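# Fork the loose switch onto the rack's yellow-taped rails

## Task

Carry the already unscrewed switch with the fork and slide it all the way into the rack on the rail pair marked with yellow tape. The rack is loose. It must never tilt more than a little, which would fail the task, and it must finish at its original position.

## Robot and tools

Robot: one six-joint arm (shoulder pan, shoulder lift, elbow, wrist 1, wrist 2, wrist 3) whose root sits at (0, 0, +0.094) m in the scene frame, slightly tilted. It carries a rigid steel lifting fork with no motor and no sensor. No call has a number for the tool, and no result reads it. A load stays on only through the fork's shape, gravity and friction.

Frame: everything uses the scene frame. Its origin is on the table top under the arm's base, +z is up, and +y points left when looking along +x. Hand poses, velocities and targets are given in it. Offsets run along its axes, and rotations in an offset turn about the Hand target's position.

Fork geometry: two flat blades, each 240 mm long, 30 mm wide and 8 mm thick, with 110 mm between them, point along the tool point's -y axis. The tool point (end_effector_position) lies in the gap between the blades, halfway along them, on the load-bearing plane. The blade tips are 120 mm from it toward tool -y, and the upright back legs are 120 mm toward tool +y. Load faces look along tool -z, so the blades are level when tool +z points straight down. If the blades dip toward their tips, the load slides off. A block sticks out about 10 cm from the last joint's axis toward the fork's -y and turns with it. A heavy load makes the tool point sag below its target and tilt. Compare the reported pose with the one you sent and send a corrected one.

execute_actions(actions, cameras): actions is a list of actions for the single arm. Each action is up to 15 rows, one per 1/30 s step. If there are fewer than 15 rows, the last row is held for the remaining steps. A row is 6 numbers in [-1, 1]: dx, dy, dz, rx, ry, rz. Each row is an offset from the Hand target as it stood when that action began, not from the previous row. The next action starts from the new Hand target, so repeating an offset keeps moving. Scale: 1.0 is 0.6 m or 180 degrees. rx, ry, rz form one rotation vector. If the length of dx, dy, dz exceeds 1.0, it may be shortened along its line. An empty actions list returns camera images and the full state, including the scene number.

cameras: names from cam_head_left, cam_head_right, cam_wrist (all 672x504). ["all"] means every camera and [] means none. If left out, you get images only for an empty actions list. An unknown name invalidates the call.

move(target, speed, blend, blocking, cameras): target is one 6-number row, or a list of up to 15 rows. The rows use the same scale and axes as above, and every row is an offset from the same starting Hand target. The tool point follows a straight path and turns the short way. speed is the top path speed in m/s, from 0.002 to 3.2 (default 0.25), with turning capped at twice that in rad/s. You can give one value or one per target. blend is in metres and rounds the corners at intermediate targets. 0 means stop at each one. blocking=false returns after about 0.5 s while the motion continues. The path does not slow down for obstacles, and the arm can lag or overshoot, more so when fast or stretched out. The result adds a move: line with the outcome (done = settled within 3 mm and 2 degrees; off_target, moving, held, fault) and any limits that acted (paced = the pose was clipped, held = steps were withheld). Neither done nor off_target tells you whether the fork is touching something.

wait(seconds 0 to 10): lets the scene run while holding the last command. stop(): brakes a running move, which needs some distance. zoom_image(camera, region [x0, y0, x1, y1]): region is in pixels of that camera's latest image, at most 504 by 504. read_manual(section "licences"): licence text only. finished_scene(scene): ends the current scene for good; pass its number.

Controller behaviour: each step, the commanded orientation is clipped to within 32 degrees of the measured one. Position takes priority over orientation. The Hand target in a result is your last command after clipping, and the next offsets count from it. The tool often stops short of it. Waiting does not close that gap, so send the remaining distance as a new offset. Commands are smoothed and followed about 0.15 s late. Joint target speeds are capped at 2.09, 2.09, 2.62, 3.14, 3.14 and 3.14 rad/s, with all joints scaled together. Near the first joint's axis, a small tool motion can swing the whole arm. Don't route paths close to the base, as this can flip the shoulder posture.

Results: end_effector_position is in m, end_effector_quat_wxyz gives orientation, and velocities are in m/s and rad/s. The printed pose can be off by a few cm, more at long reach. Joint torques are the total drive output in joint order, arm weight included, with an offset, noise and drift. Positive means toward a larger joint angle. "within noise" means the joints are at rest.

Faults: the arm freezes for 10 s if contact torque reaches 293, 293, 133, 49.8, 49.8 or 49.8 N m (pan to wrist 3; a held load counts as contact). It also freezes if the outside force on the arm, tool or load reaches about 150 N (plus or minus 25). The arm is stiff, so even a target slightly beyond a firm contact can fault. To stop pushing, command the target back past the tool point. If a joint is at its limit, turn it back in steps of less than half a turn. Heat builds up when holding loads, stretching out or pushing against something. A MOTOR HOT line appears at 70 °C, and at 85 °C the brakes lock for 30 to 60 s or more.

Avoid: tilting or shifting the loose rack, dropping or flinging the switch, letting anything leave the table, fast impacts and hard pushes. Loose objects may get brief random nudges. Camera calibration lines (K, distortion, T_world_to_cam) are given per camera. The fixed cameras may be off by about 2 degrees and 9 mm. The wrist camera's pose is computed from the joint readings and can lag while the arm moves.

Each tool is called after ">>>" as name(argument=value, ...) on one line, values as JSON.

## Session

>>> execute_actions(actions=[])

>>> zoom_image(camera="cam_head_right", region=[270, 70, 480, 280])

>>> zoom_image(camera="cam_head_left", region=[270, 70, 480, 280])

Scene clock: 0.00 s.
end_effector_position=(+0.3721, -0.1179, +0.2683) end_effector_quat_wxyz=(-0.171, +0.978, -0.115, +0.012)
Joint positions: [1.982 -1.736 2.436 -1.964 -1.402 0.575]
Joint velocities: within noise
Joint torques (N m): no reading
Hand target: +0.3721, -0.1179, +0.2683; -0.171, +0.978, -0.115, +0.012
camera_calibration:
cam_wrist: T_world_to_cam=[[0.971635, -0.232132, -0.0451733, -0.367249], [-0.231942, -0.972683, 0.00947392, -0.159603], [-0.0461385, 0.00127239, -0.998934, 0.379723], [0, 0, 0, 1]] pos_world=[0.337333, -0.240977, 0.364241]

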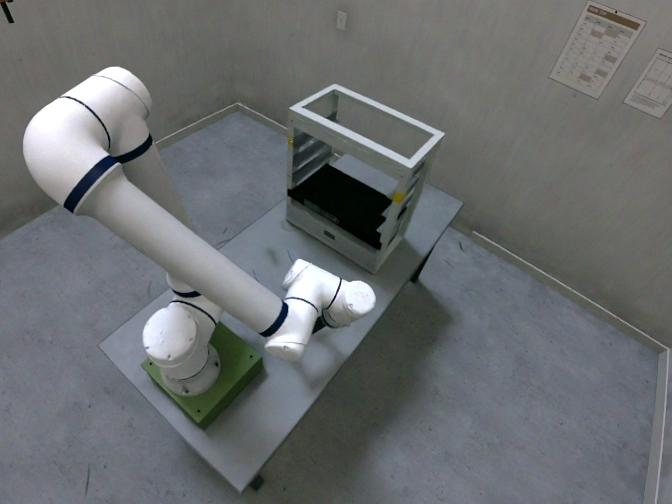

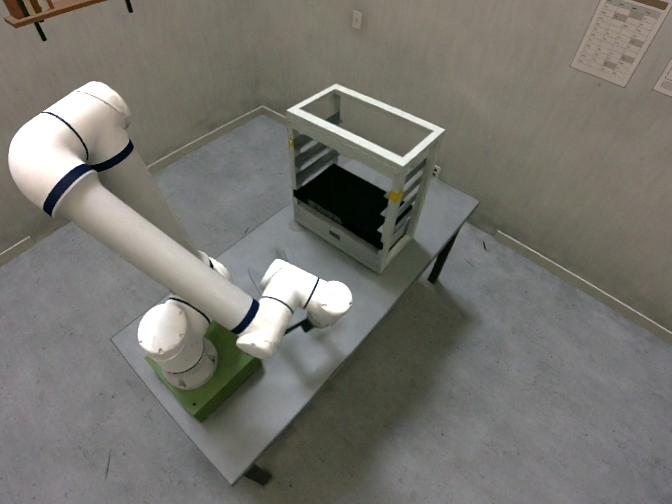

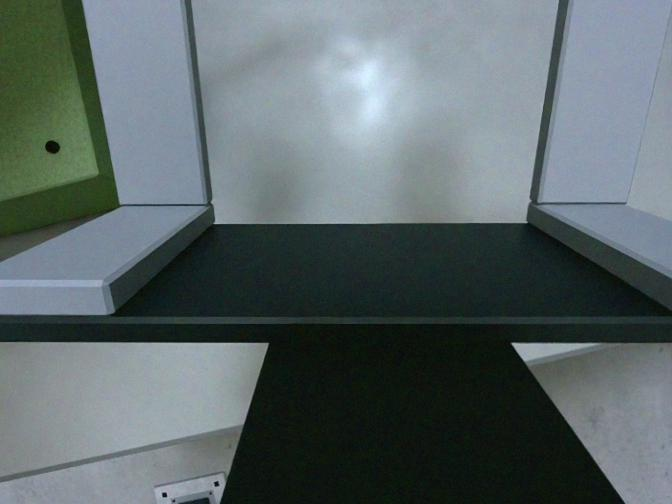

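Scaled by 2.400.

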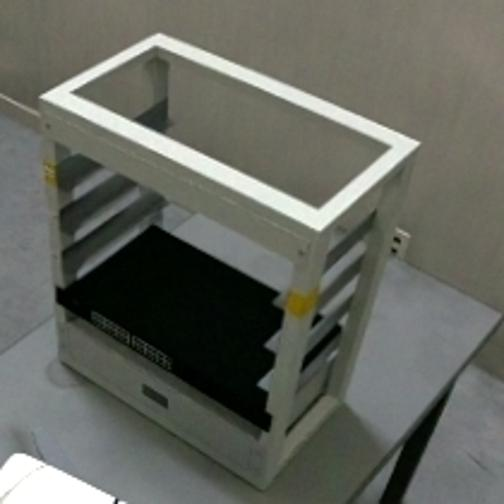

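Scaled by 2.400.

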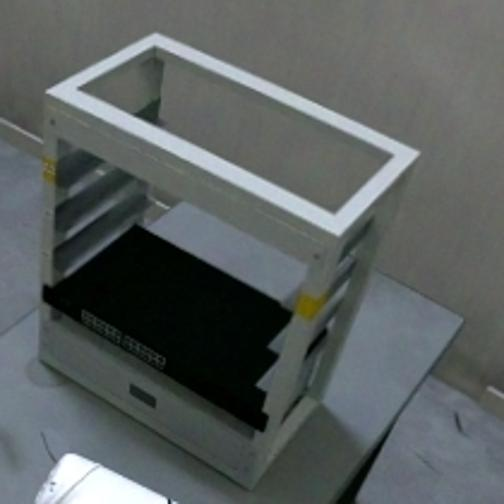

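>>> move(target=[0.38, 0.0, 0.303, 0.2554, -0.3302, -0.3714], speed=0.35, cameras=["all"])

>>> zoom_image(camera="cam_wrist", region=[180, 0, 560, 230])

>>> move(target=[0.0, 0.2, 0, 0, 0, 0], speed=0.35, cameras=["cam_wrist"])

>>> move(target=[0.0, 0.3, 0, 0, 0, 0], speed=0.35, cameras=["cam_wrist"])

>>> zoom_image(camera="cam_wrist", region=[180, 0, 560, 230])

Scene clock: 19.43 s.
end_effector_position=(+0.6001, -0.1179, +0.4501) end_effector_quat_wxyz=(+0.499, -0.501, +0.500, -0.500)
Joint positions: [2.247 -0.802 2.645 -4.959 -0.629 3.127]
Joint torques (N m): [9.83 -49.46 1.28 -6.72 -2.05 3.59]
Hand target: +0.6001, -0.1179, +0.4501; +0.499, -0.501, +0.500, -0.500
Off the commanded pose: 0.000 m, 0 deg.
move: done
camera_calibration:
cam_wrist: T_world_to_cam=[[0.027111, -0.999555, -0.0124695, -0.119008], [-0.348458, 0.00224192, -0.937322, 0.502641], [0.936932, 0.0297568, -0.348242, -0.307555], [0, 0, 0, 1]] pos_world=[0.466534, -0.110931, 0.362549]

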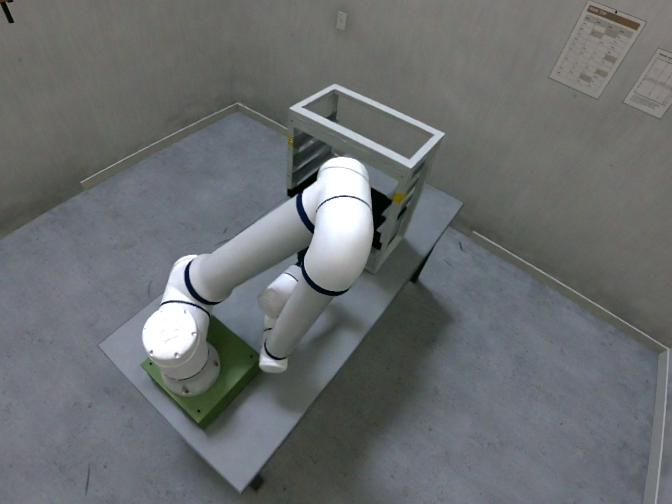

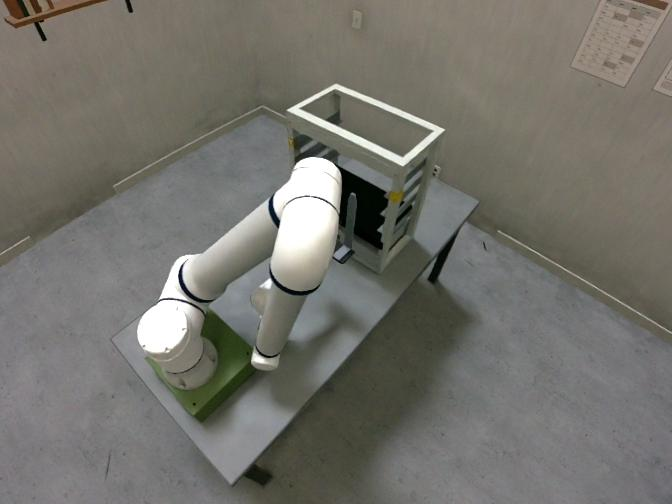

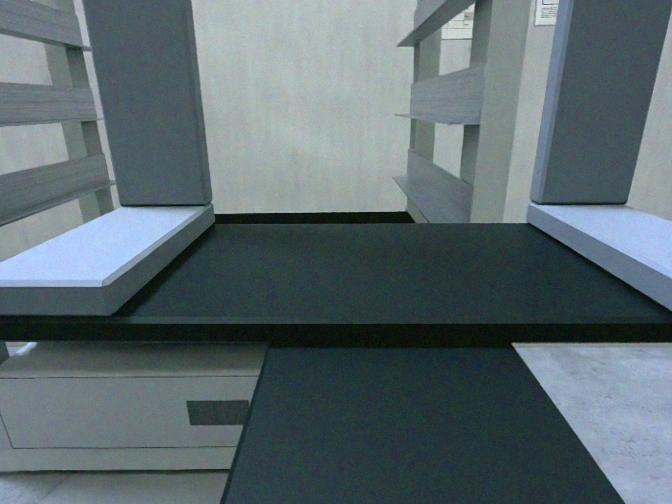

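Scaled by 1.326.

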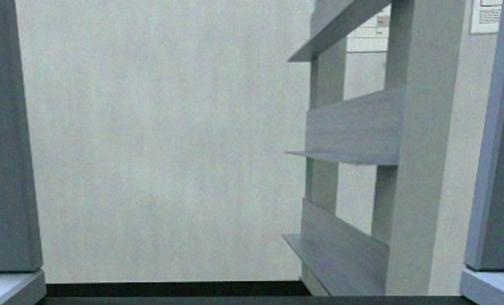

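Scene clock: 20.67 s.
end_effector_position=(+0.6001, +0.0020, +0.4501) end_effector_quat_wxyz=(+0.499, -0.501, +0.500, -0.500)
Joint positions: [2.572 -0.776 2.688 -5.035 -0.955 3.137]
Joint torques (N m): [9.16 -77.49 4.34 -3.51 -2.18 3.47]
Hand target: +0.6001, +0.0021, +0.4501; +0.499, -0.501, +0.500, -0.500
Off the commanded pose: 0.000 m, 0 deg.
move: done
camera_calibration:
cam_wrist: T_world_to_cam=[[0.027079, -0.999554, -0.0125606, 0.000981984], [-0.348371, 0.00234125, -0.937354, 0.502283], [0.936966, 0.0297584, -0.348152, -0.311302], [0, 0, 0, 1]] pos_world=[0.466634, 0.00906942, 0.362449]
Images, in order (width x height): cam_wrist 672x504.

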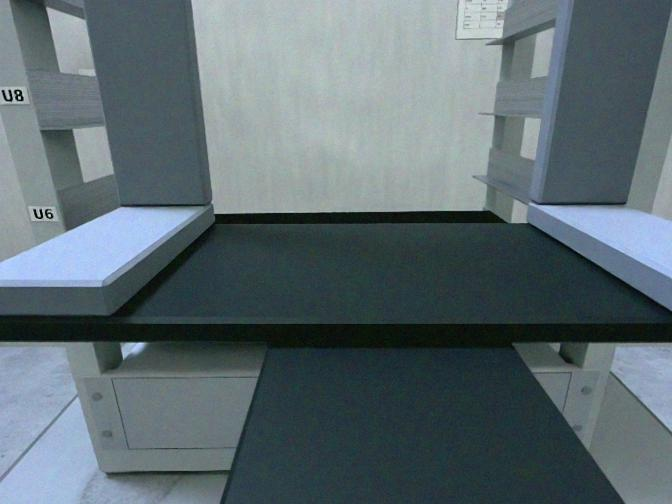

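Scene clock: 22.10 s.
end_effector_position=(+0.6001, +0.1820, +0.4501) end_effector_quat_wxyz=(+0.499, -0.501, +0.500, -0.500)
Joint positions: [3.197 -0.832 2.592 -4.887 -1.58 3.148]
Joint torques (N m): [9.33 -83.71 -9.07 -5.03 -2.18 3.51]
Hand target: +0.6001, +0.1821, +0.4501; +0.499, -0.501, +0.500, -0.500
Off the commanded pose: 0.000 m, 0 deg.
move: done
camera_calibration:
cam_wrist: T_world_to_cam=[[0.0271134, -0.999555, -0.0124633, 0.180851], [-0.34825, 0.00224189, -0.937399, 0.501841], [0.93701, 0.0297564, -0.348034, -0.316722], [0, 0, 0, 1]] pos_world=[0.466633, 0.189069, 0.362449]
Images, in order (width x height): cam_wrist 672x504.

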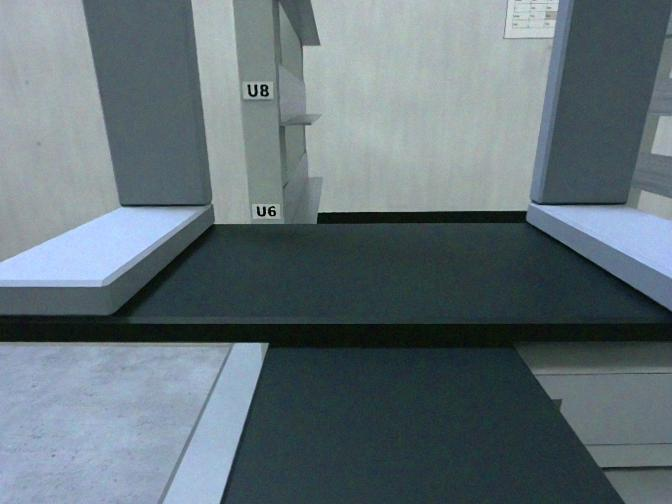

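Scaled by 1.326.

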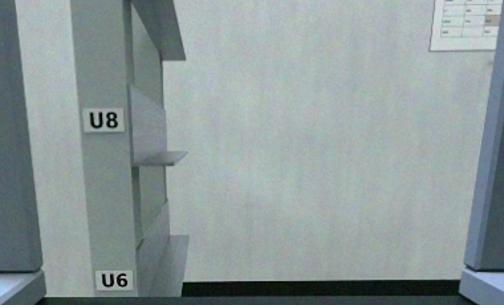

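>>> move(target=[0.0, 0.0, 0.22, 0, 0, 0], speed=0.35, cameras=["cam_wrist"])

>>> zoom_image(camera="cam_wrist", region=[180, 0, 560, 230])

>>> move(target=[0.0, -0.45, 0.0, 0, 0, 0], speed=0.35, cameras=["cam_wrist"])

>>> zoom_image(camera="cam_wrist", region=[180, 0, 560, 230])

>>> move(target=[0.0, 0, -0.44, 0, 0, 0], speed=0.35, cameras=["cam_wrist"])

>>> zoom_image(camera="cam_wrist", region=[180, 0, 560, 230])

>>> move(target=[0.0, 0.45, 0, 0, 0, 0], speed=0.35, cameras=["cam_wrist"])

>>> zoom_image(camera="cam_wrist", region=[180, 0, 560, 230])

Scene clock: 31.10 s.
end_effector_position=(+0.6001, +0.1821, +0.5820) end_effector_quat_wxyz=(+0.499, -0.501, +0.500, -0.500) end_effector_velocity=(+0.001, +0.000, -0.001) end_effector_angular_velocity=(+0.000, +0.004, +0.000)
Joint positions: [3.195 -1.256 2.62 -4.491 -1.577 3.148]
Joint velocities: [0 -0.001 0 0.005 0 0]
Joint torques (N m): [9.7 -68.22 -40.05 -5.05 -1.94 3.29]
Hand target: +0.6001, +0.1821, +0.5821; +0.499, -0.501, +0.500, -0.500
Off the commanded pose: 0.000 m, 0 deg.
move: done
camera_calibration:
cam_wrist: T_world_to_cam=[[0.0269872, -0.999557, -0.0125213, 0.182584], [-0.348163, 0.00234297, -0.937431, 0.625533], [0.937046, 0.029658, -0.347945, -0.270823], [0, 0, 0, 1]] pos_world=[0.466633, 0.18907, 0.494449]
Images, in order (width x height): cam_wrist 672x504.

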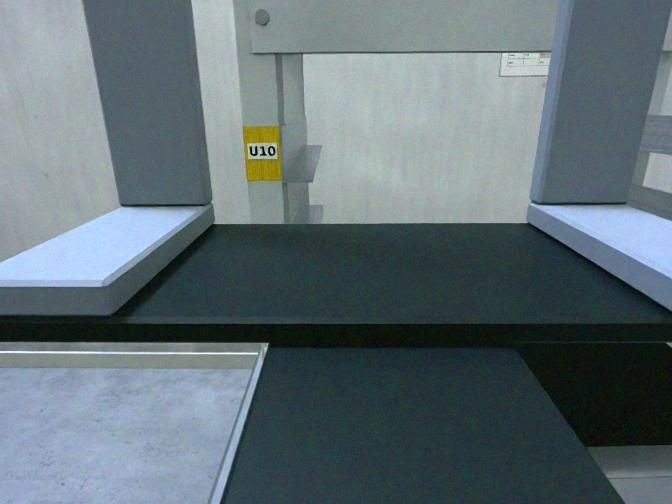

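Scaled by 1.326.

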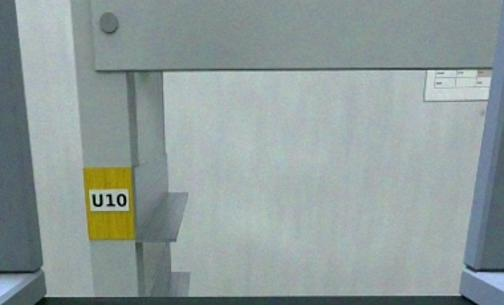

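Scene clock: 32.77 s.
end_effector_position=(+0.6001, -0.0878, +0.5821) end_effector_quat_wxyz=(+0.499, -0.501, +0.500, -0.500)
Joint positions: [2.318 -1.276 2.695 -4.537 -0.701 3.13]
Joint torques (N m): [-22.26 -58.84 -31.69 -2.18 1.27 -2.43]
Hand target: +0.6001, -0.0879, +0.5821; +0.499, -0.501, +0.500, -0.500
Off the commanded pose: 0.000 m, 0 deg.
move: done
camera_calibration:
cam_wrist: T_world_to_cam=[[0.0268581, -0.99956, -0.0125826, -0.0871062], [-0.348252, 0.00244254, -0.937398, 0.626198], [0.937016, 0.0295586, -0.348033, -0.262769], [0, 0, 0, 1]] pos_world=[0.466633, -0.0808303, 0.494449]
Images, in order (width x height): cam_wrist 672x504.

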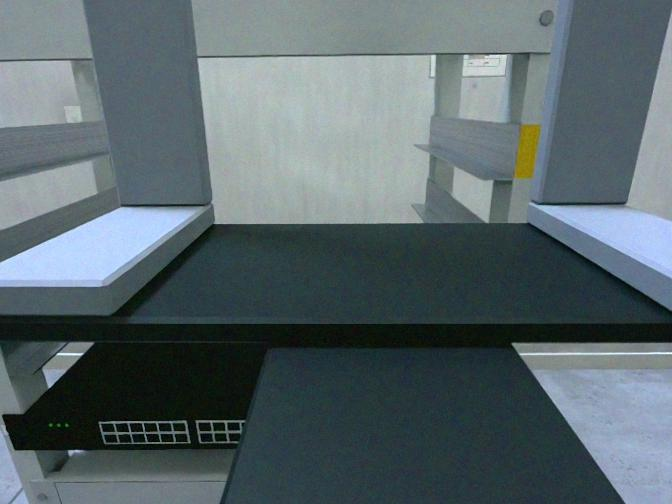

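Scaled by 1.326.

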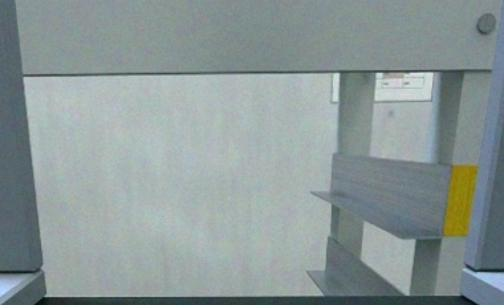

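Scene clock: 34.00 s.
end_effector_position=(+0.6026, -0.0869, +0.4480) end_effector_quat_wxyz=(+0.490, -0.511, +0.509, -0.489) end_effector_velocity=(+0.000, +0.000, +0.001) end_effector_angular_velocity=(-0.001, +0.000, +0.000)
Joint positions: [2.306 -0.815 2.687 -4.929 -0.686 3.081]
Joint velocities: [0 -0.005 0.001 0.003 0 -0.001]
Joint torques (N m): [9.29 -78.02 27.74 -2.34 -1.57 -1.23]
Hand target: +0.6026, -0.0869, +0.4481; +0.490, -0.512, +0.509, -0.489 (not the last commanded pose)
Off the commanded pose: 0.130 m, 2 deg.
move: held (a check stopped the path); limits=held
pose unreachable: on one or more control steps of this call, first in action 0 (counted from 0), an arm could not follow its commanded pose, so it was not sent that pose on those steps. It may still have moved: this result reports where it is.
cause: moving toward the commanded pose would bring two parts of the arm too close to each other (its base or mounting and another part of the arm, with joints 1 (shoulder pan) to 3 (elbow) between them, 53 mm apart when it was first held).
camera_calibration:
cam_wrist: T_world_to_cam=[[0.0302229, -0.999454, -0.0133699, -0.0895789], [-0.384934, 0.000706286, -0.922944, 0.516874], [0.922449, 0.0330405, -0.384703, -0.286324], [0, 0, 0, 1]] pos_world=[0.465789, -0.0804347, 0.365699]
Images, in order (width x height): cam_wrist 672x504.

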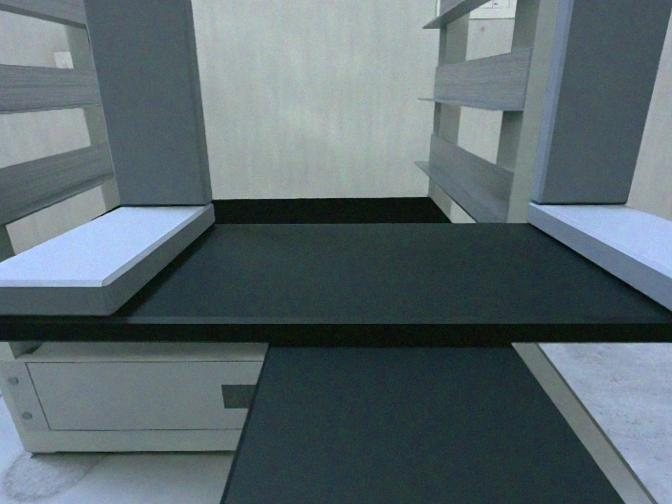

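Scaled by 1.326.

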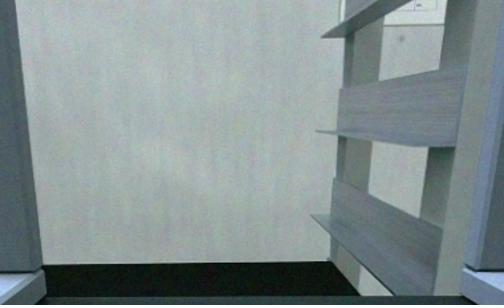

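Scene clock: 35.73 s.
end_effector_position=(+0.6026, +0.1831, +0.4481) end_effector_quat_wxyz=(+0.490, -0.512, +0.509, -0.489)
Joint positions: [3.197 -0.859 2.611 -4.839 -1.575 3.148]
Joint torques (N m): [8.5 -82.91 -9.25 -5.36 -2.01 3.69]
Hand target: +0.6026, +0.1831, +0.4481; +0.490, -0.512, +0.509, -0.489
Off the commanded pose: 0.000 m, 0 deg.
move: done
camera_calibration:
cam_wrist: T_world_to_cam=[[0.0303341, -0.999454, -0.0130928, 0.180122], [-0.385014, 0.000404635, -0.92291, 0.516859], [0.922412, 0.0330366, -0.384792, -0.295156], [0, 0, 0, 1]] pos_world=[0.46579, 0.189565, 0.365799]
Images, in order (width x height): cam_wrist 672x504.

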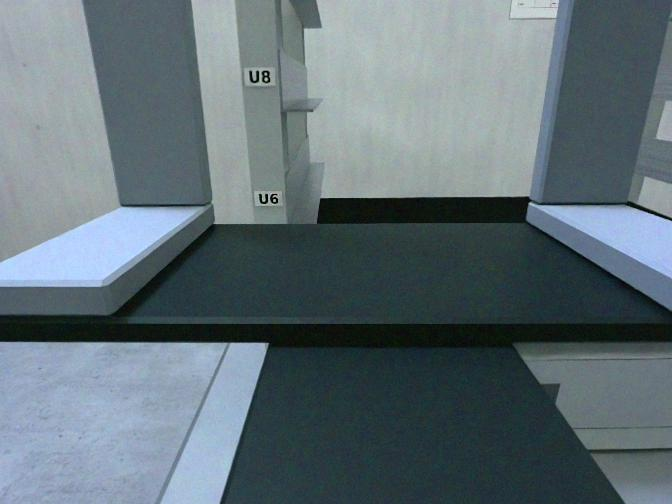

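Scaled by 1.326.

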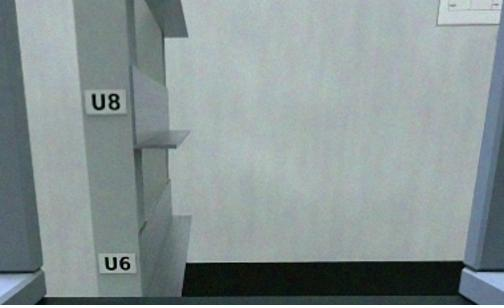

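>>> move(target=[[0.14, 0.08, 0.0, 0, 0, 0], [0.14, 0.08, -0.17, 0, 0, 0]], speed=0.25, cameras=["cam_wrist"])

>>> zoom_image(camera="cam_wrist", region=[180, 0, 560, 230])

Scene clock: 60.50 s.
end_effector_position=(+0.6866, +0.2312, +0.3462) end_effector_quat_wxyz=(+0.490, -0.512, +0.509, -0.489)
Joint positions: [3.317 -0.636 2.363 -4.813 -1.695 3.154]
Joint torques (N m): [-17.42 -72.98 -11.68 -10.04 1.4 -2.34]
Hand target: +0.6866, +0.2311, +0.3461; +0.490, -0.512, +0.509, -0.489
Off the commanded pose: 0.000 m, 0 deg.
move: done
camera_calibration:
cam_wrist: T_world_to_cam=[[0.0302959, -0.999454, -0.0131871, 0.224362], [-0.385016, 0.000506385, -0.92291, 0.455074], [0.922412, 0.0330377, -0.384791, -0.413347], [0, 0, 0, 1]] pos_world=[0.54969, 0.237665, 0.263899]
Images, in order (width x height): cam_wrist 672x504.

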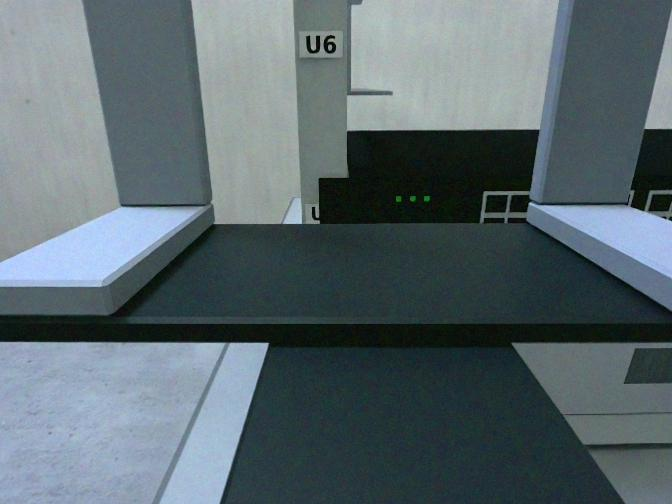

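Scaled by 1.326.

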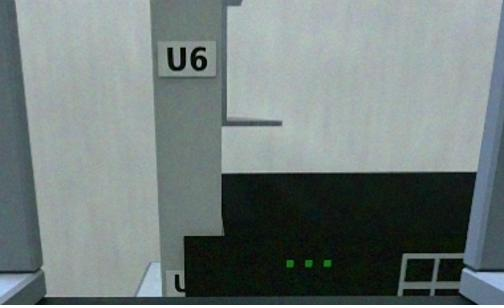

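>>> move(target=[0, -0.6833, 0.0, 0, 0, 0], speed=0.3, cameras=["cam_wrist"])

>>> zoom_image(camera="cam_wrist", region=[180, 0, 560, 230])

Scene clock: 65.17 s.
end_effector_position=(+0.6866, -0.1787, +0.3461) end_effector_quat_wxyz=(+0.490, -0.511, +0.509, -0.489)
Joint positions: [2.321 -0.618 2.406 -4.846 -0.701 3.083]
Joint torques (N m): [-19.69 -95.15 -3.46 -2.64 1.83 -2.15]
Hand target: +0.6866, -0.1788, +0.3461; +0.490, -0.512, +0.509, -0.489
Off the commanded pose: 0.000 m, 0 deg.
move: done
camera_calibration:
cam_wrist: T_world_to_cam=[[0.0301663, -0.999457, -0.0132387, -0.185134], [-0.384898, 0.000608134, -0.922959, 0.455193], [0.922466, 0.0329378, -0.38467, -0.400016], [0, 0, 0, 1]] pos_world=[0.549789, -0.172135, 0.263799]
Images, in order (width x height): cam_wrist 672x504.

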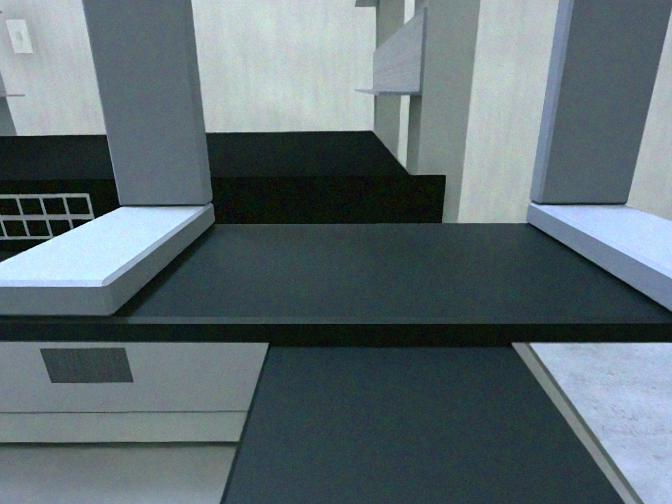

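Scaled by 1.326.

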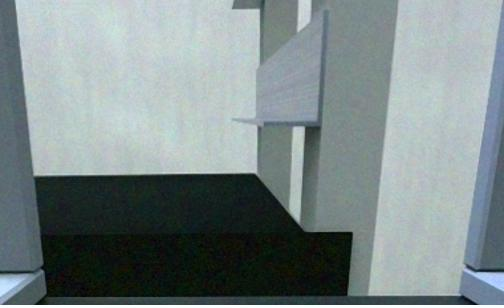

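>>> move(target=[[-0.2117, 0.1, 0.0, 0, 0, 0], [-0.2117, 0.313, -0.0433, -0.0034, 0.4865, 0.0035]], speed=0.35, cameras=["all"])

Scene clock: 84.10 s.
end_effector_position=(+0.6406, -0.1541, +0.3481) end_effector_quat_wxyz=(+0.490, -0.512, +0.509, -0.489)
Joint positions: [2.264 -0.583 2.502 -4.968 -0.645 3.074]
Joint torques (N m): [9.25 -88.56 6.61 -2.21 -1.64 3.44]
Hand target: +0.6408, -0.1542, +0.3481; +0.490, -0.512, +0.509, -0.489 (not the last commanded pose)
Off the commanded pose: 0.184 m, 88 deg.
move: held (a check stopped the path); path passed 0 of 2 targets; limits=held
pose unreachable: on one or more control steps of this call, first in action 0 (counted from 0), an arm could not follow its commanded pose, so it was not sent that pose on those steps. It may still have moved: this result reports where it is.
cause: moving toward the commanded pose would bring two parts of the arm too close to each other (its base or mounting and another part of the arm, with joints 1 (shoulder pan) to 3 (elbow) between them, 47 mm apart when it was first held).
camera_calibration:
cam_wrist: T_world_to_cam=[[0.0295762, -0.999473, -0.0133612, -0.158799], [-0.385896, 0.00091336, -0.922542, 0.439902], [0.922068, 0.0324413, -0.385666, -0.357062], [0, 0, 0, 1]] pos_world=[0.503689, -0.147534, 0.266]

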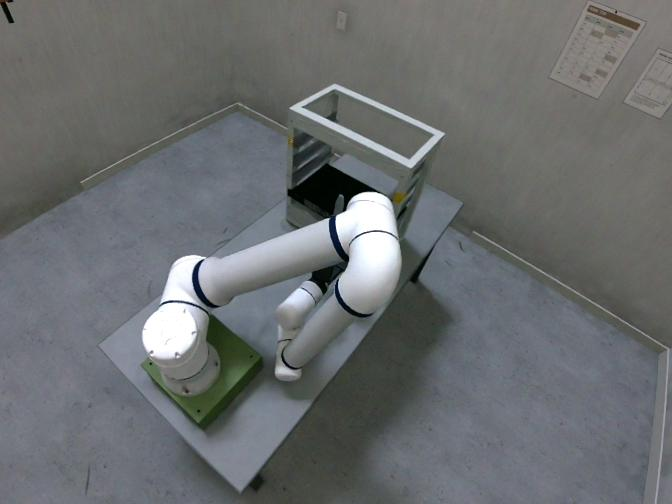

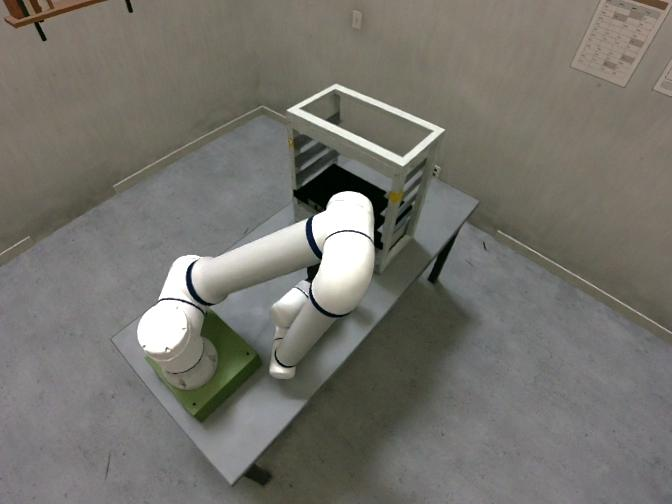

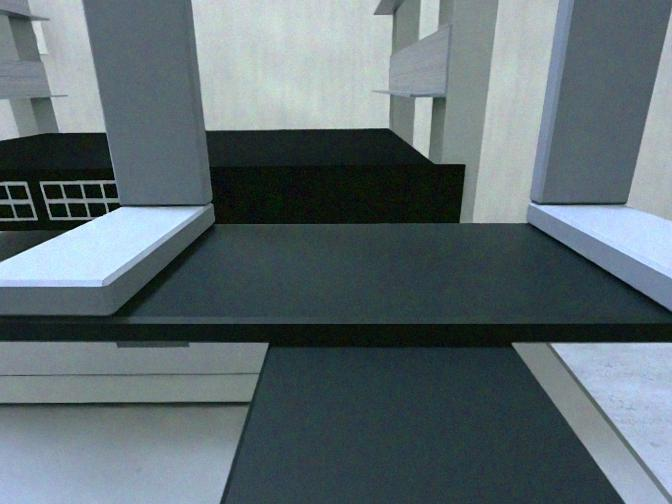

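>>> move(target=[[0.0, 0.1, 0.19, 0, 0, 0], [-0.05, 0.2727, 0.19, -0.0034, 0.4865, 0.0035]], speed=0.35, cameras=["cam_wrist"])

Scene clock: 92.47 s.
end_effector_position=(+0.6108, +0.0094, +0.4621) end_effector_quat_wxyz=(-0.001, +0.712, -0.702, -0.001)
Joint positions: [2.804 -1.981 2.152 -1.727 -1.566 2.743]
Joint torques (N m): [9.3 -7.66 -101.04 -5.21 -1.63 3.63]
Hand target: +0.6108, +0.0094, +0.4621; -0.001, +0.712, -0.702, -0.001
Off the commanded pose: 0.000 m, 0 deg.
move: done
camera_calibration:
cam_wrist: T_world_to_cam=[[0.00186023, -0.999548, -0.0300028, 0.0316688], [-0.938106, -0.0121356, 0.346136, 0.284495], [-0.346344, 0.0275019, -0.937704, 0.739023], [0, 0, 0, 1]] pos_world=[0.522784, 0.0147825, 0.595462]
Images, in order (width x height): cam_wrist 672x504.

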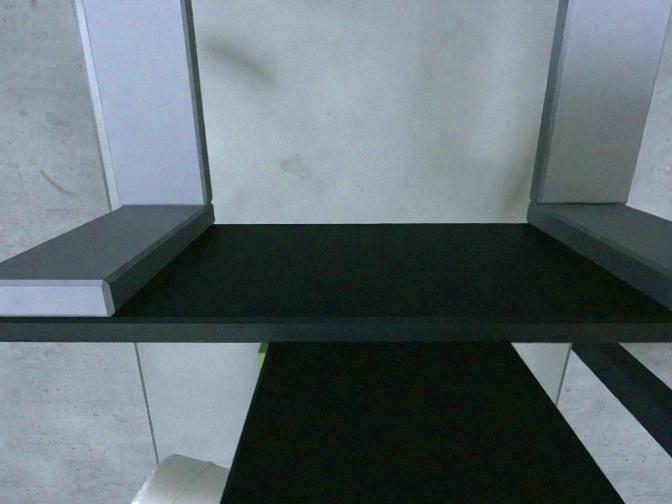

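>>> move(target=[[-0.05, 0, -0.1, 0, 0, 0], [-0.05, 0, -0.506, 0, 0, 0]], speed=0.25, blend=[0.02, 0], cameras=["all"])

>>> zoom_image(camera="cam_head_right", region=[270, 100, 440, 270])

Scene clock: 99.93 s.
end_effector_position=(+0.5807, +0.0094, +0.1586) end_effector_quat_wxyz=(-0.001, +0.712, -0.702, -0.001)
Joint positions: [2.778 -1.693 2.591 -2.453 -1.567 2.716]
Joint torques (N m): [10.5 -15.6 -47.77 -10.43 1.97 3.52]
Hand target: +0.5808, +0.0094, +0.1585; -0.001, +0.712, -0.702, -0.001
Off the commanded pose: 0.000 m, 0 deg.
move: done
camera_calibration:
cam_wrist: T_world_to_cam=[[0.00184833, -0.999548, -0.0300031, 0.0226247], [-0.937964, -0.0121358, 0.346521, 0.361222], [-0.346728, 0.0275013, -0.937562, 0.444187], [0, 0, 0, 1]] pos_world=[0.492784, 0.0147825, 0.291961]

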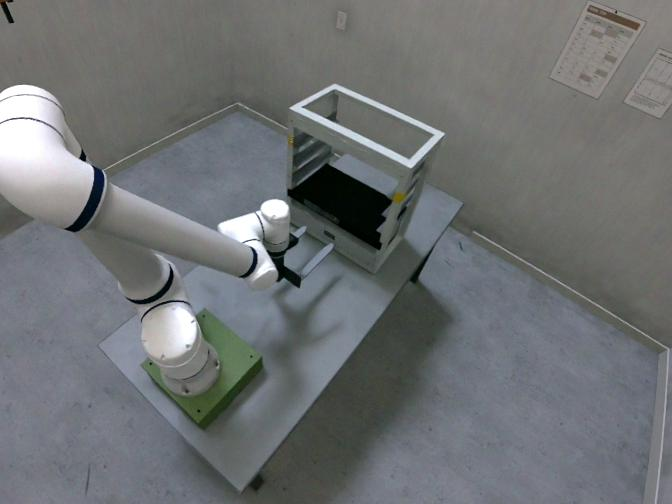

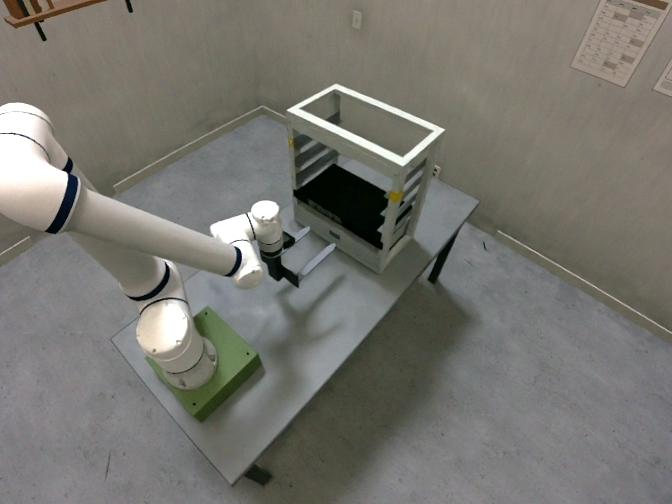

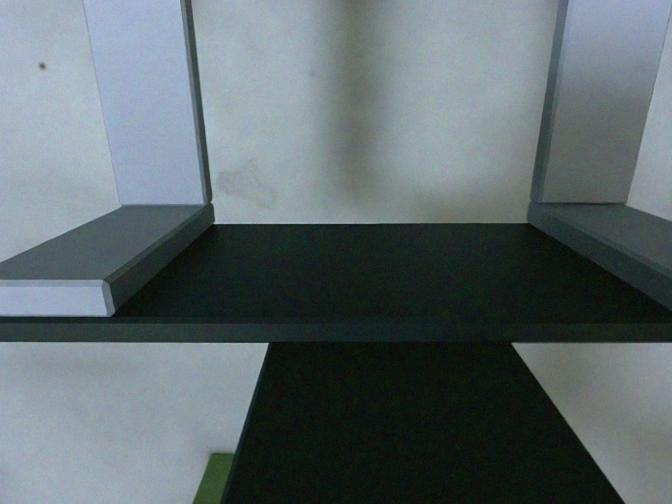

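Scaled by 2.965.

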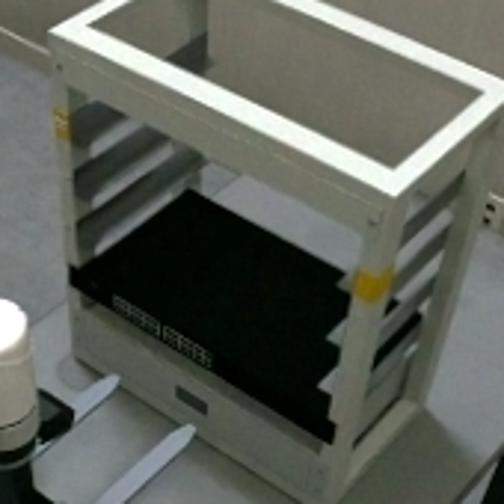

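>>> move(target=[[0.2, 0.0028, 0, 0, 0, 0], [0.39, 0.0055, 0, 0, 0, 0]], speed=[0.15, 0.08], blend=[0.01, 0], cameras=["all"])

>>> zoom_image(camera="cam_head_right", region=[270, 100, 440, 270])

Scene clock: 105.47 s.
end_effector_position=(+0.8146, +0.0127, +0.1585) end_effector_quat_wxyz=(-0.001, +0.712, -0.702, -0.001)
Joint positions: [2.93 -1.312 2.176 -2.419 -1.564 2.869]
Joint torques (N m): [9.35 -60.85 -75.94 -5.47 0.7 3.5]
Hand target: +0.8148, +0.0127, +0.1585; -0.001, +0.712, -0.702, -0.001
Off the commanded pose: 0.000 m, 0 deg.
move: done
camera_calibration:
cam_wrist: T_world_to_cam=[[0.00181614, -0.999545, -0.030097, 0.0255387], [-0.937997, -0.0121356, 0.346431, 0.580643], [-0.346639, 0.0276017, -0.937592, 0.52501], [0, 0, 0, 1]] pos_world=[0.726584, 0.0180823, 0.291861]

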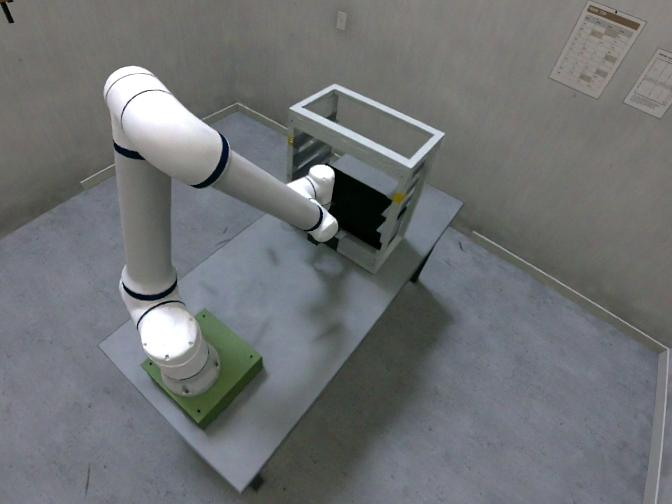

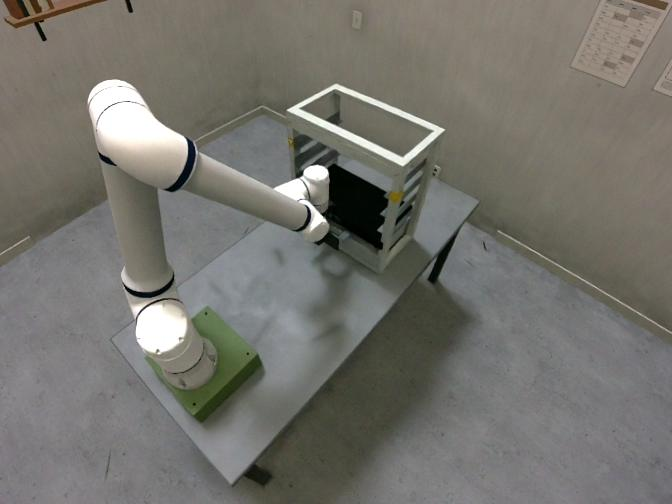

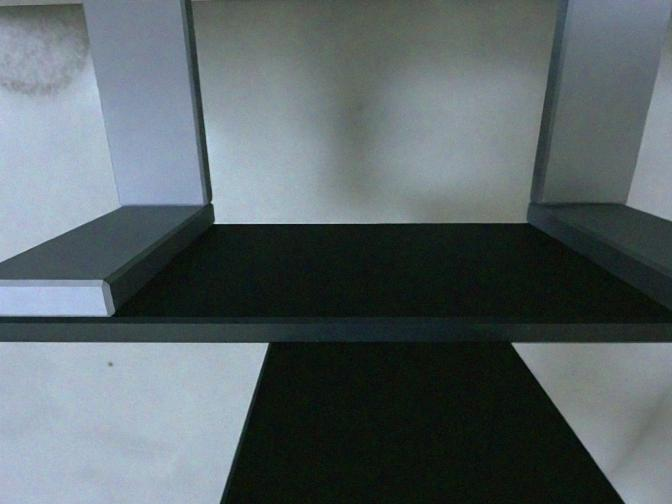

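Scaled by 2.965.

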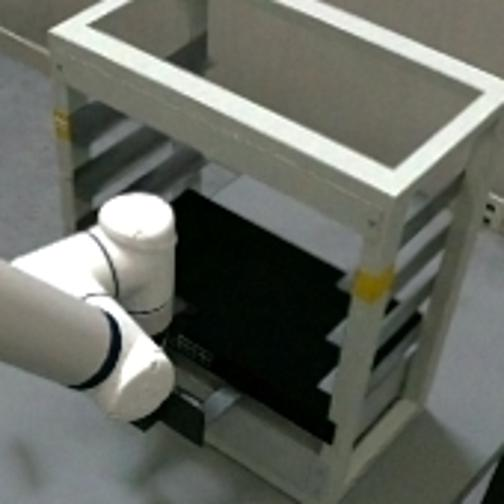

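>>> move(target=[0.0558, 0.0008, 0, 0, 0, 0], speed=0.06, cameras=["cam_wrist"])

>>> zoom_image(camera="cam_wrist", region=[0, 0, 340, 120])

>>> zoom_image(camera="cam_wrist", region=[332, 0, 672, 120])

Scene clock: 109.23 s.
end_effector_position=(+0.8481, +0.0132, +0.1585) end_effector_quat_wxyz=(-0.001, +0.712, -0.702, -0.001)
Joint positions: [2.944 -1.267 2.112 -2.4 -1.564 2.882]
Joint torques (N m): [8.57 -64.2 -76.1 -5.55 1.37 3.41]
Hand target: +0.8483, +0.0132, +0.1585; -0.001, +0.712, -0.702, -0.001
Off the commanded pose: 0.000 m, 0 deg.
move: done
camera_calibration:
cam_wrist: T_world_to_cam=[[0.00184978, -0.999548, -0.0300029, 0.0259248], [-0.937996, -0.0121345, 0.346433, 0.612071], [-0.34664, 0.0275018, -0.937595, 0.536612], [0, 0, 0, 1]] pos_world=[0.760084, 0.0185825, 0.291861]
Images, in order (width x height): cam_wrist 672x504.

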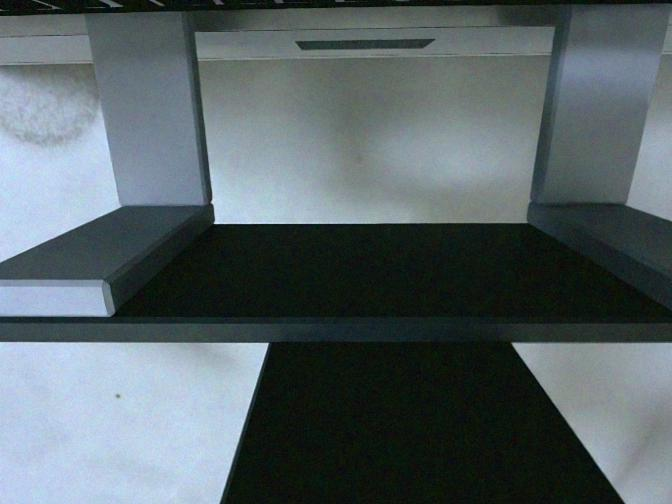

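Scaled by 1.482.

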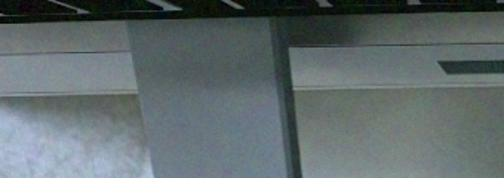

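Scaled by 1.482.

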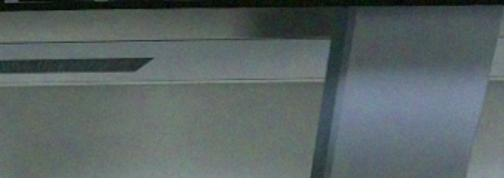

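>>> move(target=[0.0267, 0.0007, 0, 0, 0, 0.0041], speed=0.06, cameras=["cam_wrist"])

>>> zoom_image(camera="cam_wrist", region=[0, 0, 340, 120])

>>> zoom_image(camera="cam_wrist", region=[332, 0, 672, 120])

Scene clock: 118.60 s.
end_effector_position=(+0.8641, +0.0136, +0.1585) end_effector_quat_wxyz=(-0.001, +0.717, -0.697, -0.001)
Joint positions: [2.947 -1.246 2.081 -2.39 -1.564 2.873]
Joint torques (N m): [9.06 -67.61 -77.28 -5.45 1.8 -2.4]
Hand target: +0.8643, +0.0136, +0.1585; -0.001, +0.717, -0.697, -0.001
Off the commanded pose: 0.000 m, 0 deg.
move: done
camera_calibration:
cam_wrist: T_world_to_cam=[[0.0145909, -0.999444, -0.0299938, 0.0153191], [-0.937749, -0.0240882, 0.346478, 0.627017], [-0.347008, 0.0230713, -0.937578, 0.542514], [0, 0, 0, 1]] pos_world=[0.776017, 0.0178978, 0.291861]
Images, in order (width x height): cam_wrist 672x504.

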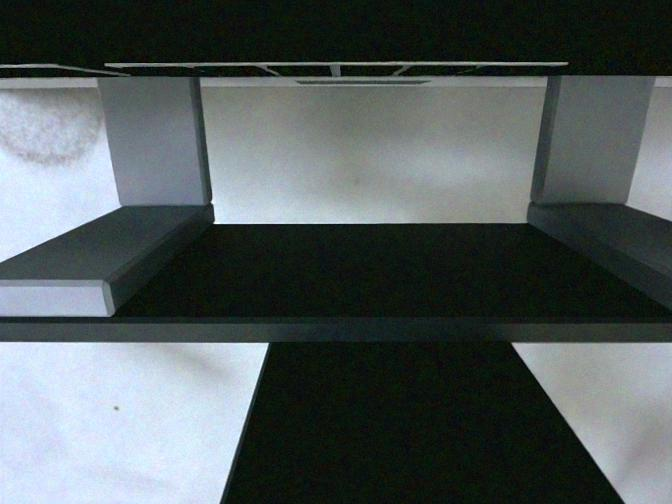

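Scaled by 1.482.

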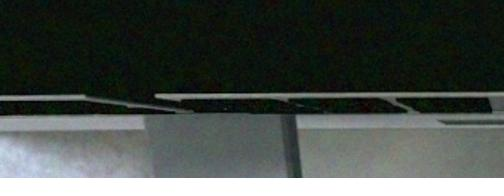

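Scaled by 1.482.

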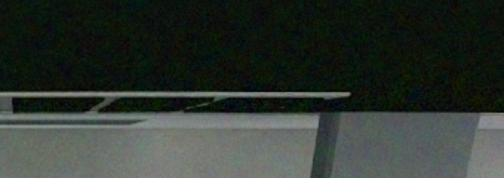

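>>> move(target=[[0, 0, 0.0167, 0, 0, 0], [0, 0, 0.0292, 0, 0, 0]], speed=[0.04, 0.012], blend=[0.002, 0], cameras=["cam_wrist"])

>>> move(target=[0, 0, 0.0125, 0, 0, 0], speed=0.015, cameras=["cam_wrist", "cam_head_right"])

>>> zoom_image(camera="cam_head_right", region=[270, 100, 440, 270])

>>> zoom_image(camera="cam_wrist", region=[0, 0, 340, 120])

>>> zoom_image(camera="cam_wrist", region=[332, 0, 672, 120])

Scene clock: 128.00 s.
end_effector_position=(+0.8642, +0.0137, +0.1757) end_effector_quat_wxyz=(-0.001, +0.717, -0.697, -0.001)
Joint positions: [2.947 -1.269 2.071 -2.357 -1.564 2.873]
Joint torques (N m): [-15.06 -118.79 -103.19 -12.76 3.01 -1.85]
Hand target: +0.8643, +0.0136, +0.1760; -0.001, +0.717, -0.697, -0.001
Off the commanded pose: 0.000 m, 0 deg.
move: done
camera_calibration:
cam_wrist: T_world_to_cam=[[0.0147729, -0.999439, -0.0300648, 0.0157127], [-0.937668, -0.0242887, 0.346683, 0.621123], [-0.347219, 0.0230693, -0.9375, 0.558849], [0, 0, 0, 1]] pos_world=[0.776218, 0.017898, 0.309061]
Images, in order (width x height): cam_wrist 672x504.

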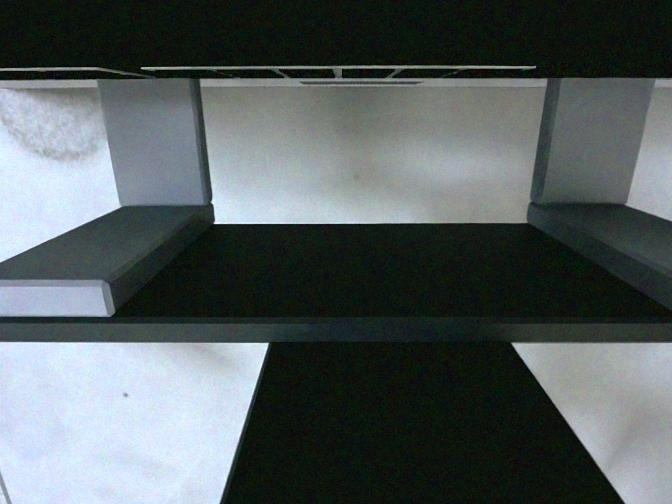

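Scene clock: 128.80 s.
end_effector_position=(+0.8643, +0.0136, +0.1833) end_effector_quat_wxyz=(-0.001, +0.717, -0.697, -0.001)
Joint positions: [2.947 -1.279 2.066 -2.343 -1.564 2.873]
Joint torques (N m): [-18.3 -131.33 -115.15 -17.84 3.56 -2.14]
Hand target: +0.8643, +0.0136, +0.1835; -0.001, +0.717, -0.697, -0.001
Off the commanded pose: 0.000 m, 0 deg.
move: done
camera_calibration:
cam_wrist: T_world_to_cam=[[0.014685, -0.999441, -0.0300275, 0.0159977], [-0.937747, -0.0241881, 0.346477, 0.618613], [-0.347009, 0.0230702, -0.937578, 0.565836], [0, 0, 0, 1]] pos_world=[0.776218, 0.0178979, 0.316661]
Images, in order (width x height): cam_head_right 672x504, cam_wrist 672x504.

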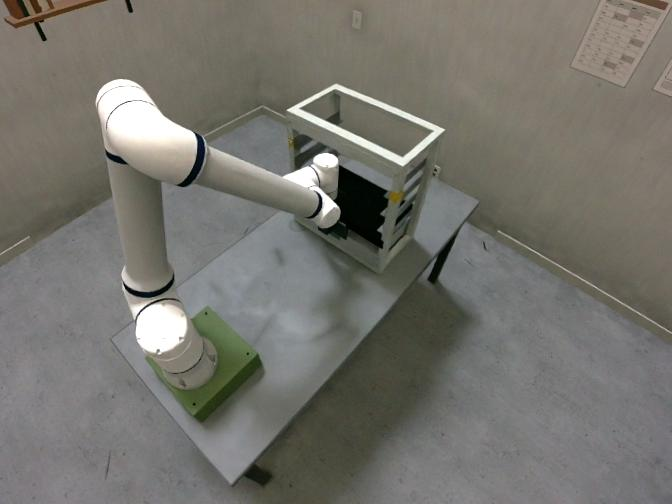

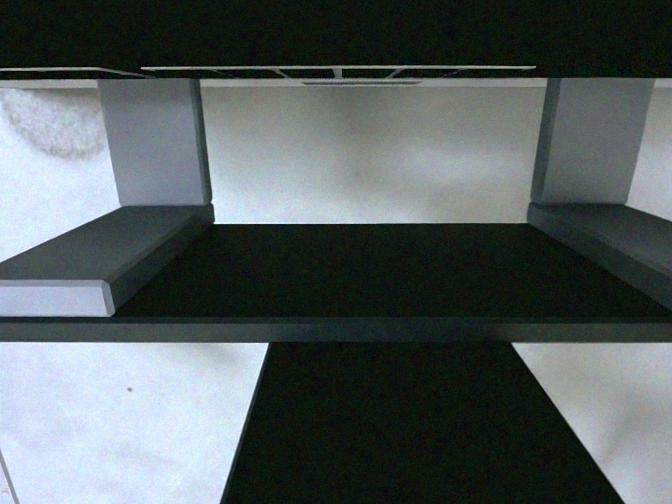

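Scaled by 2.965.

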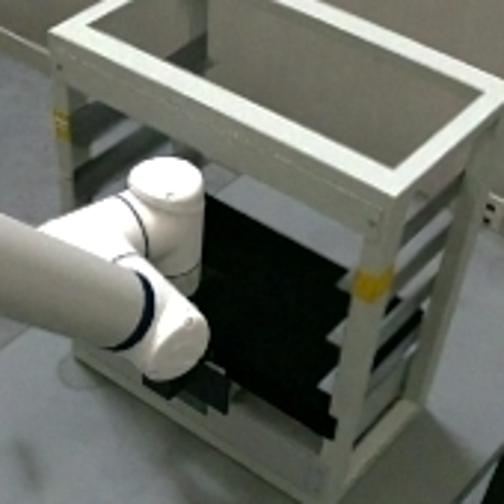

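Scaled by 1.482.

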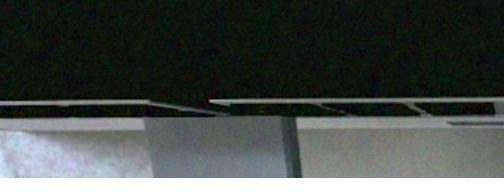

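Scaled by 1.482.

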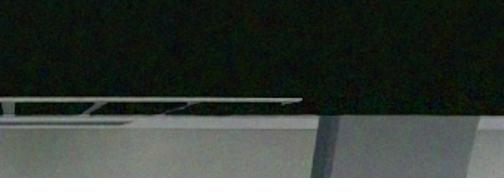

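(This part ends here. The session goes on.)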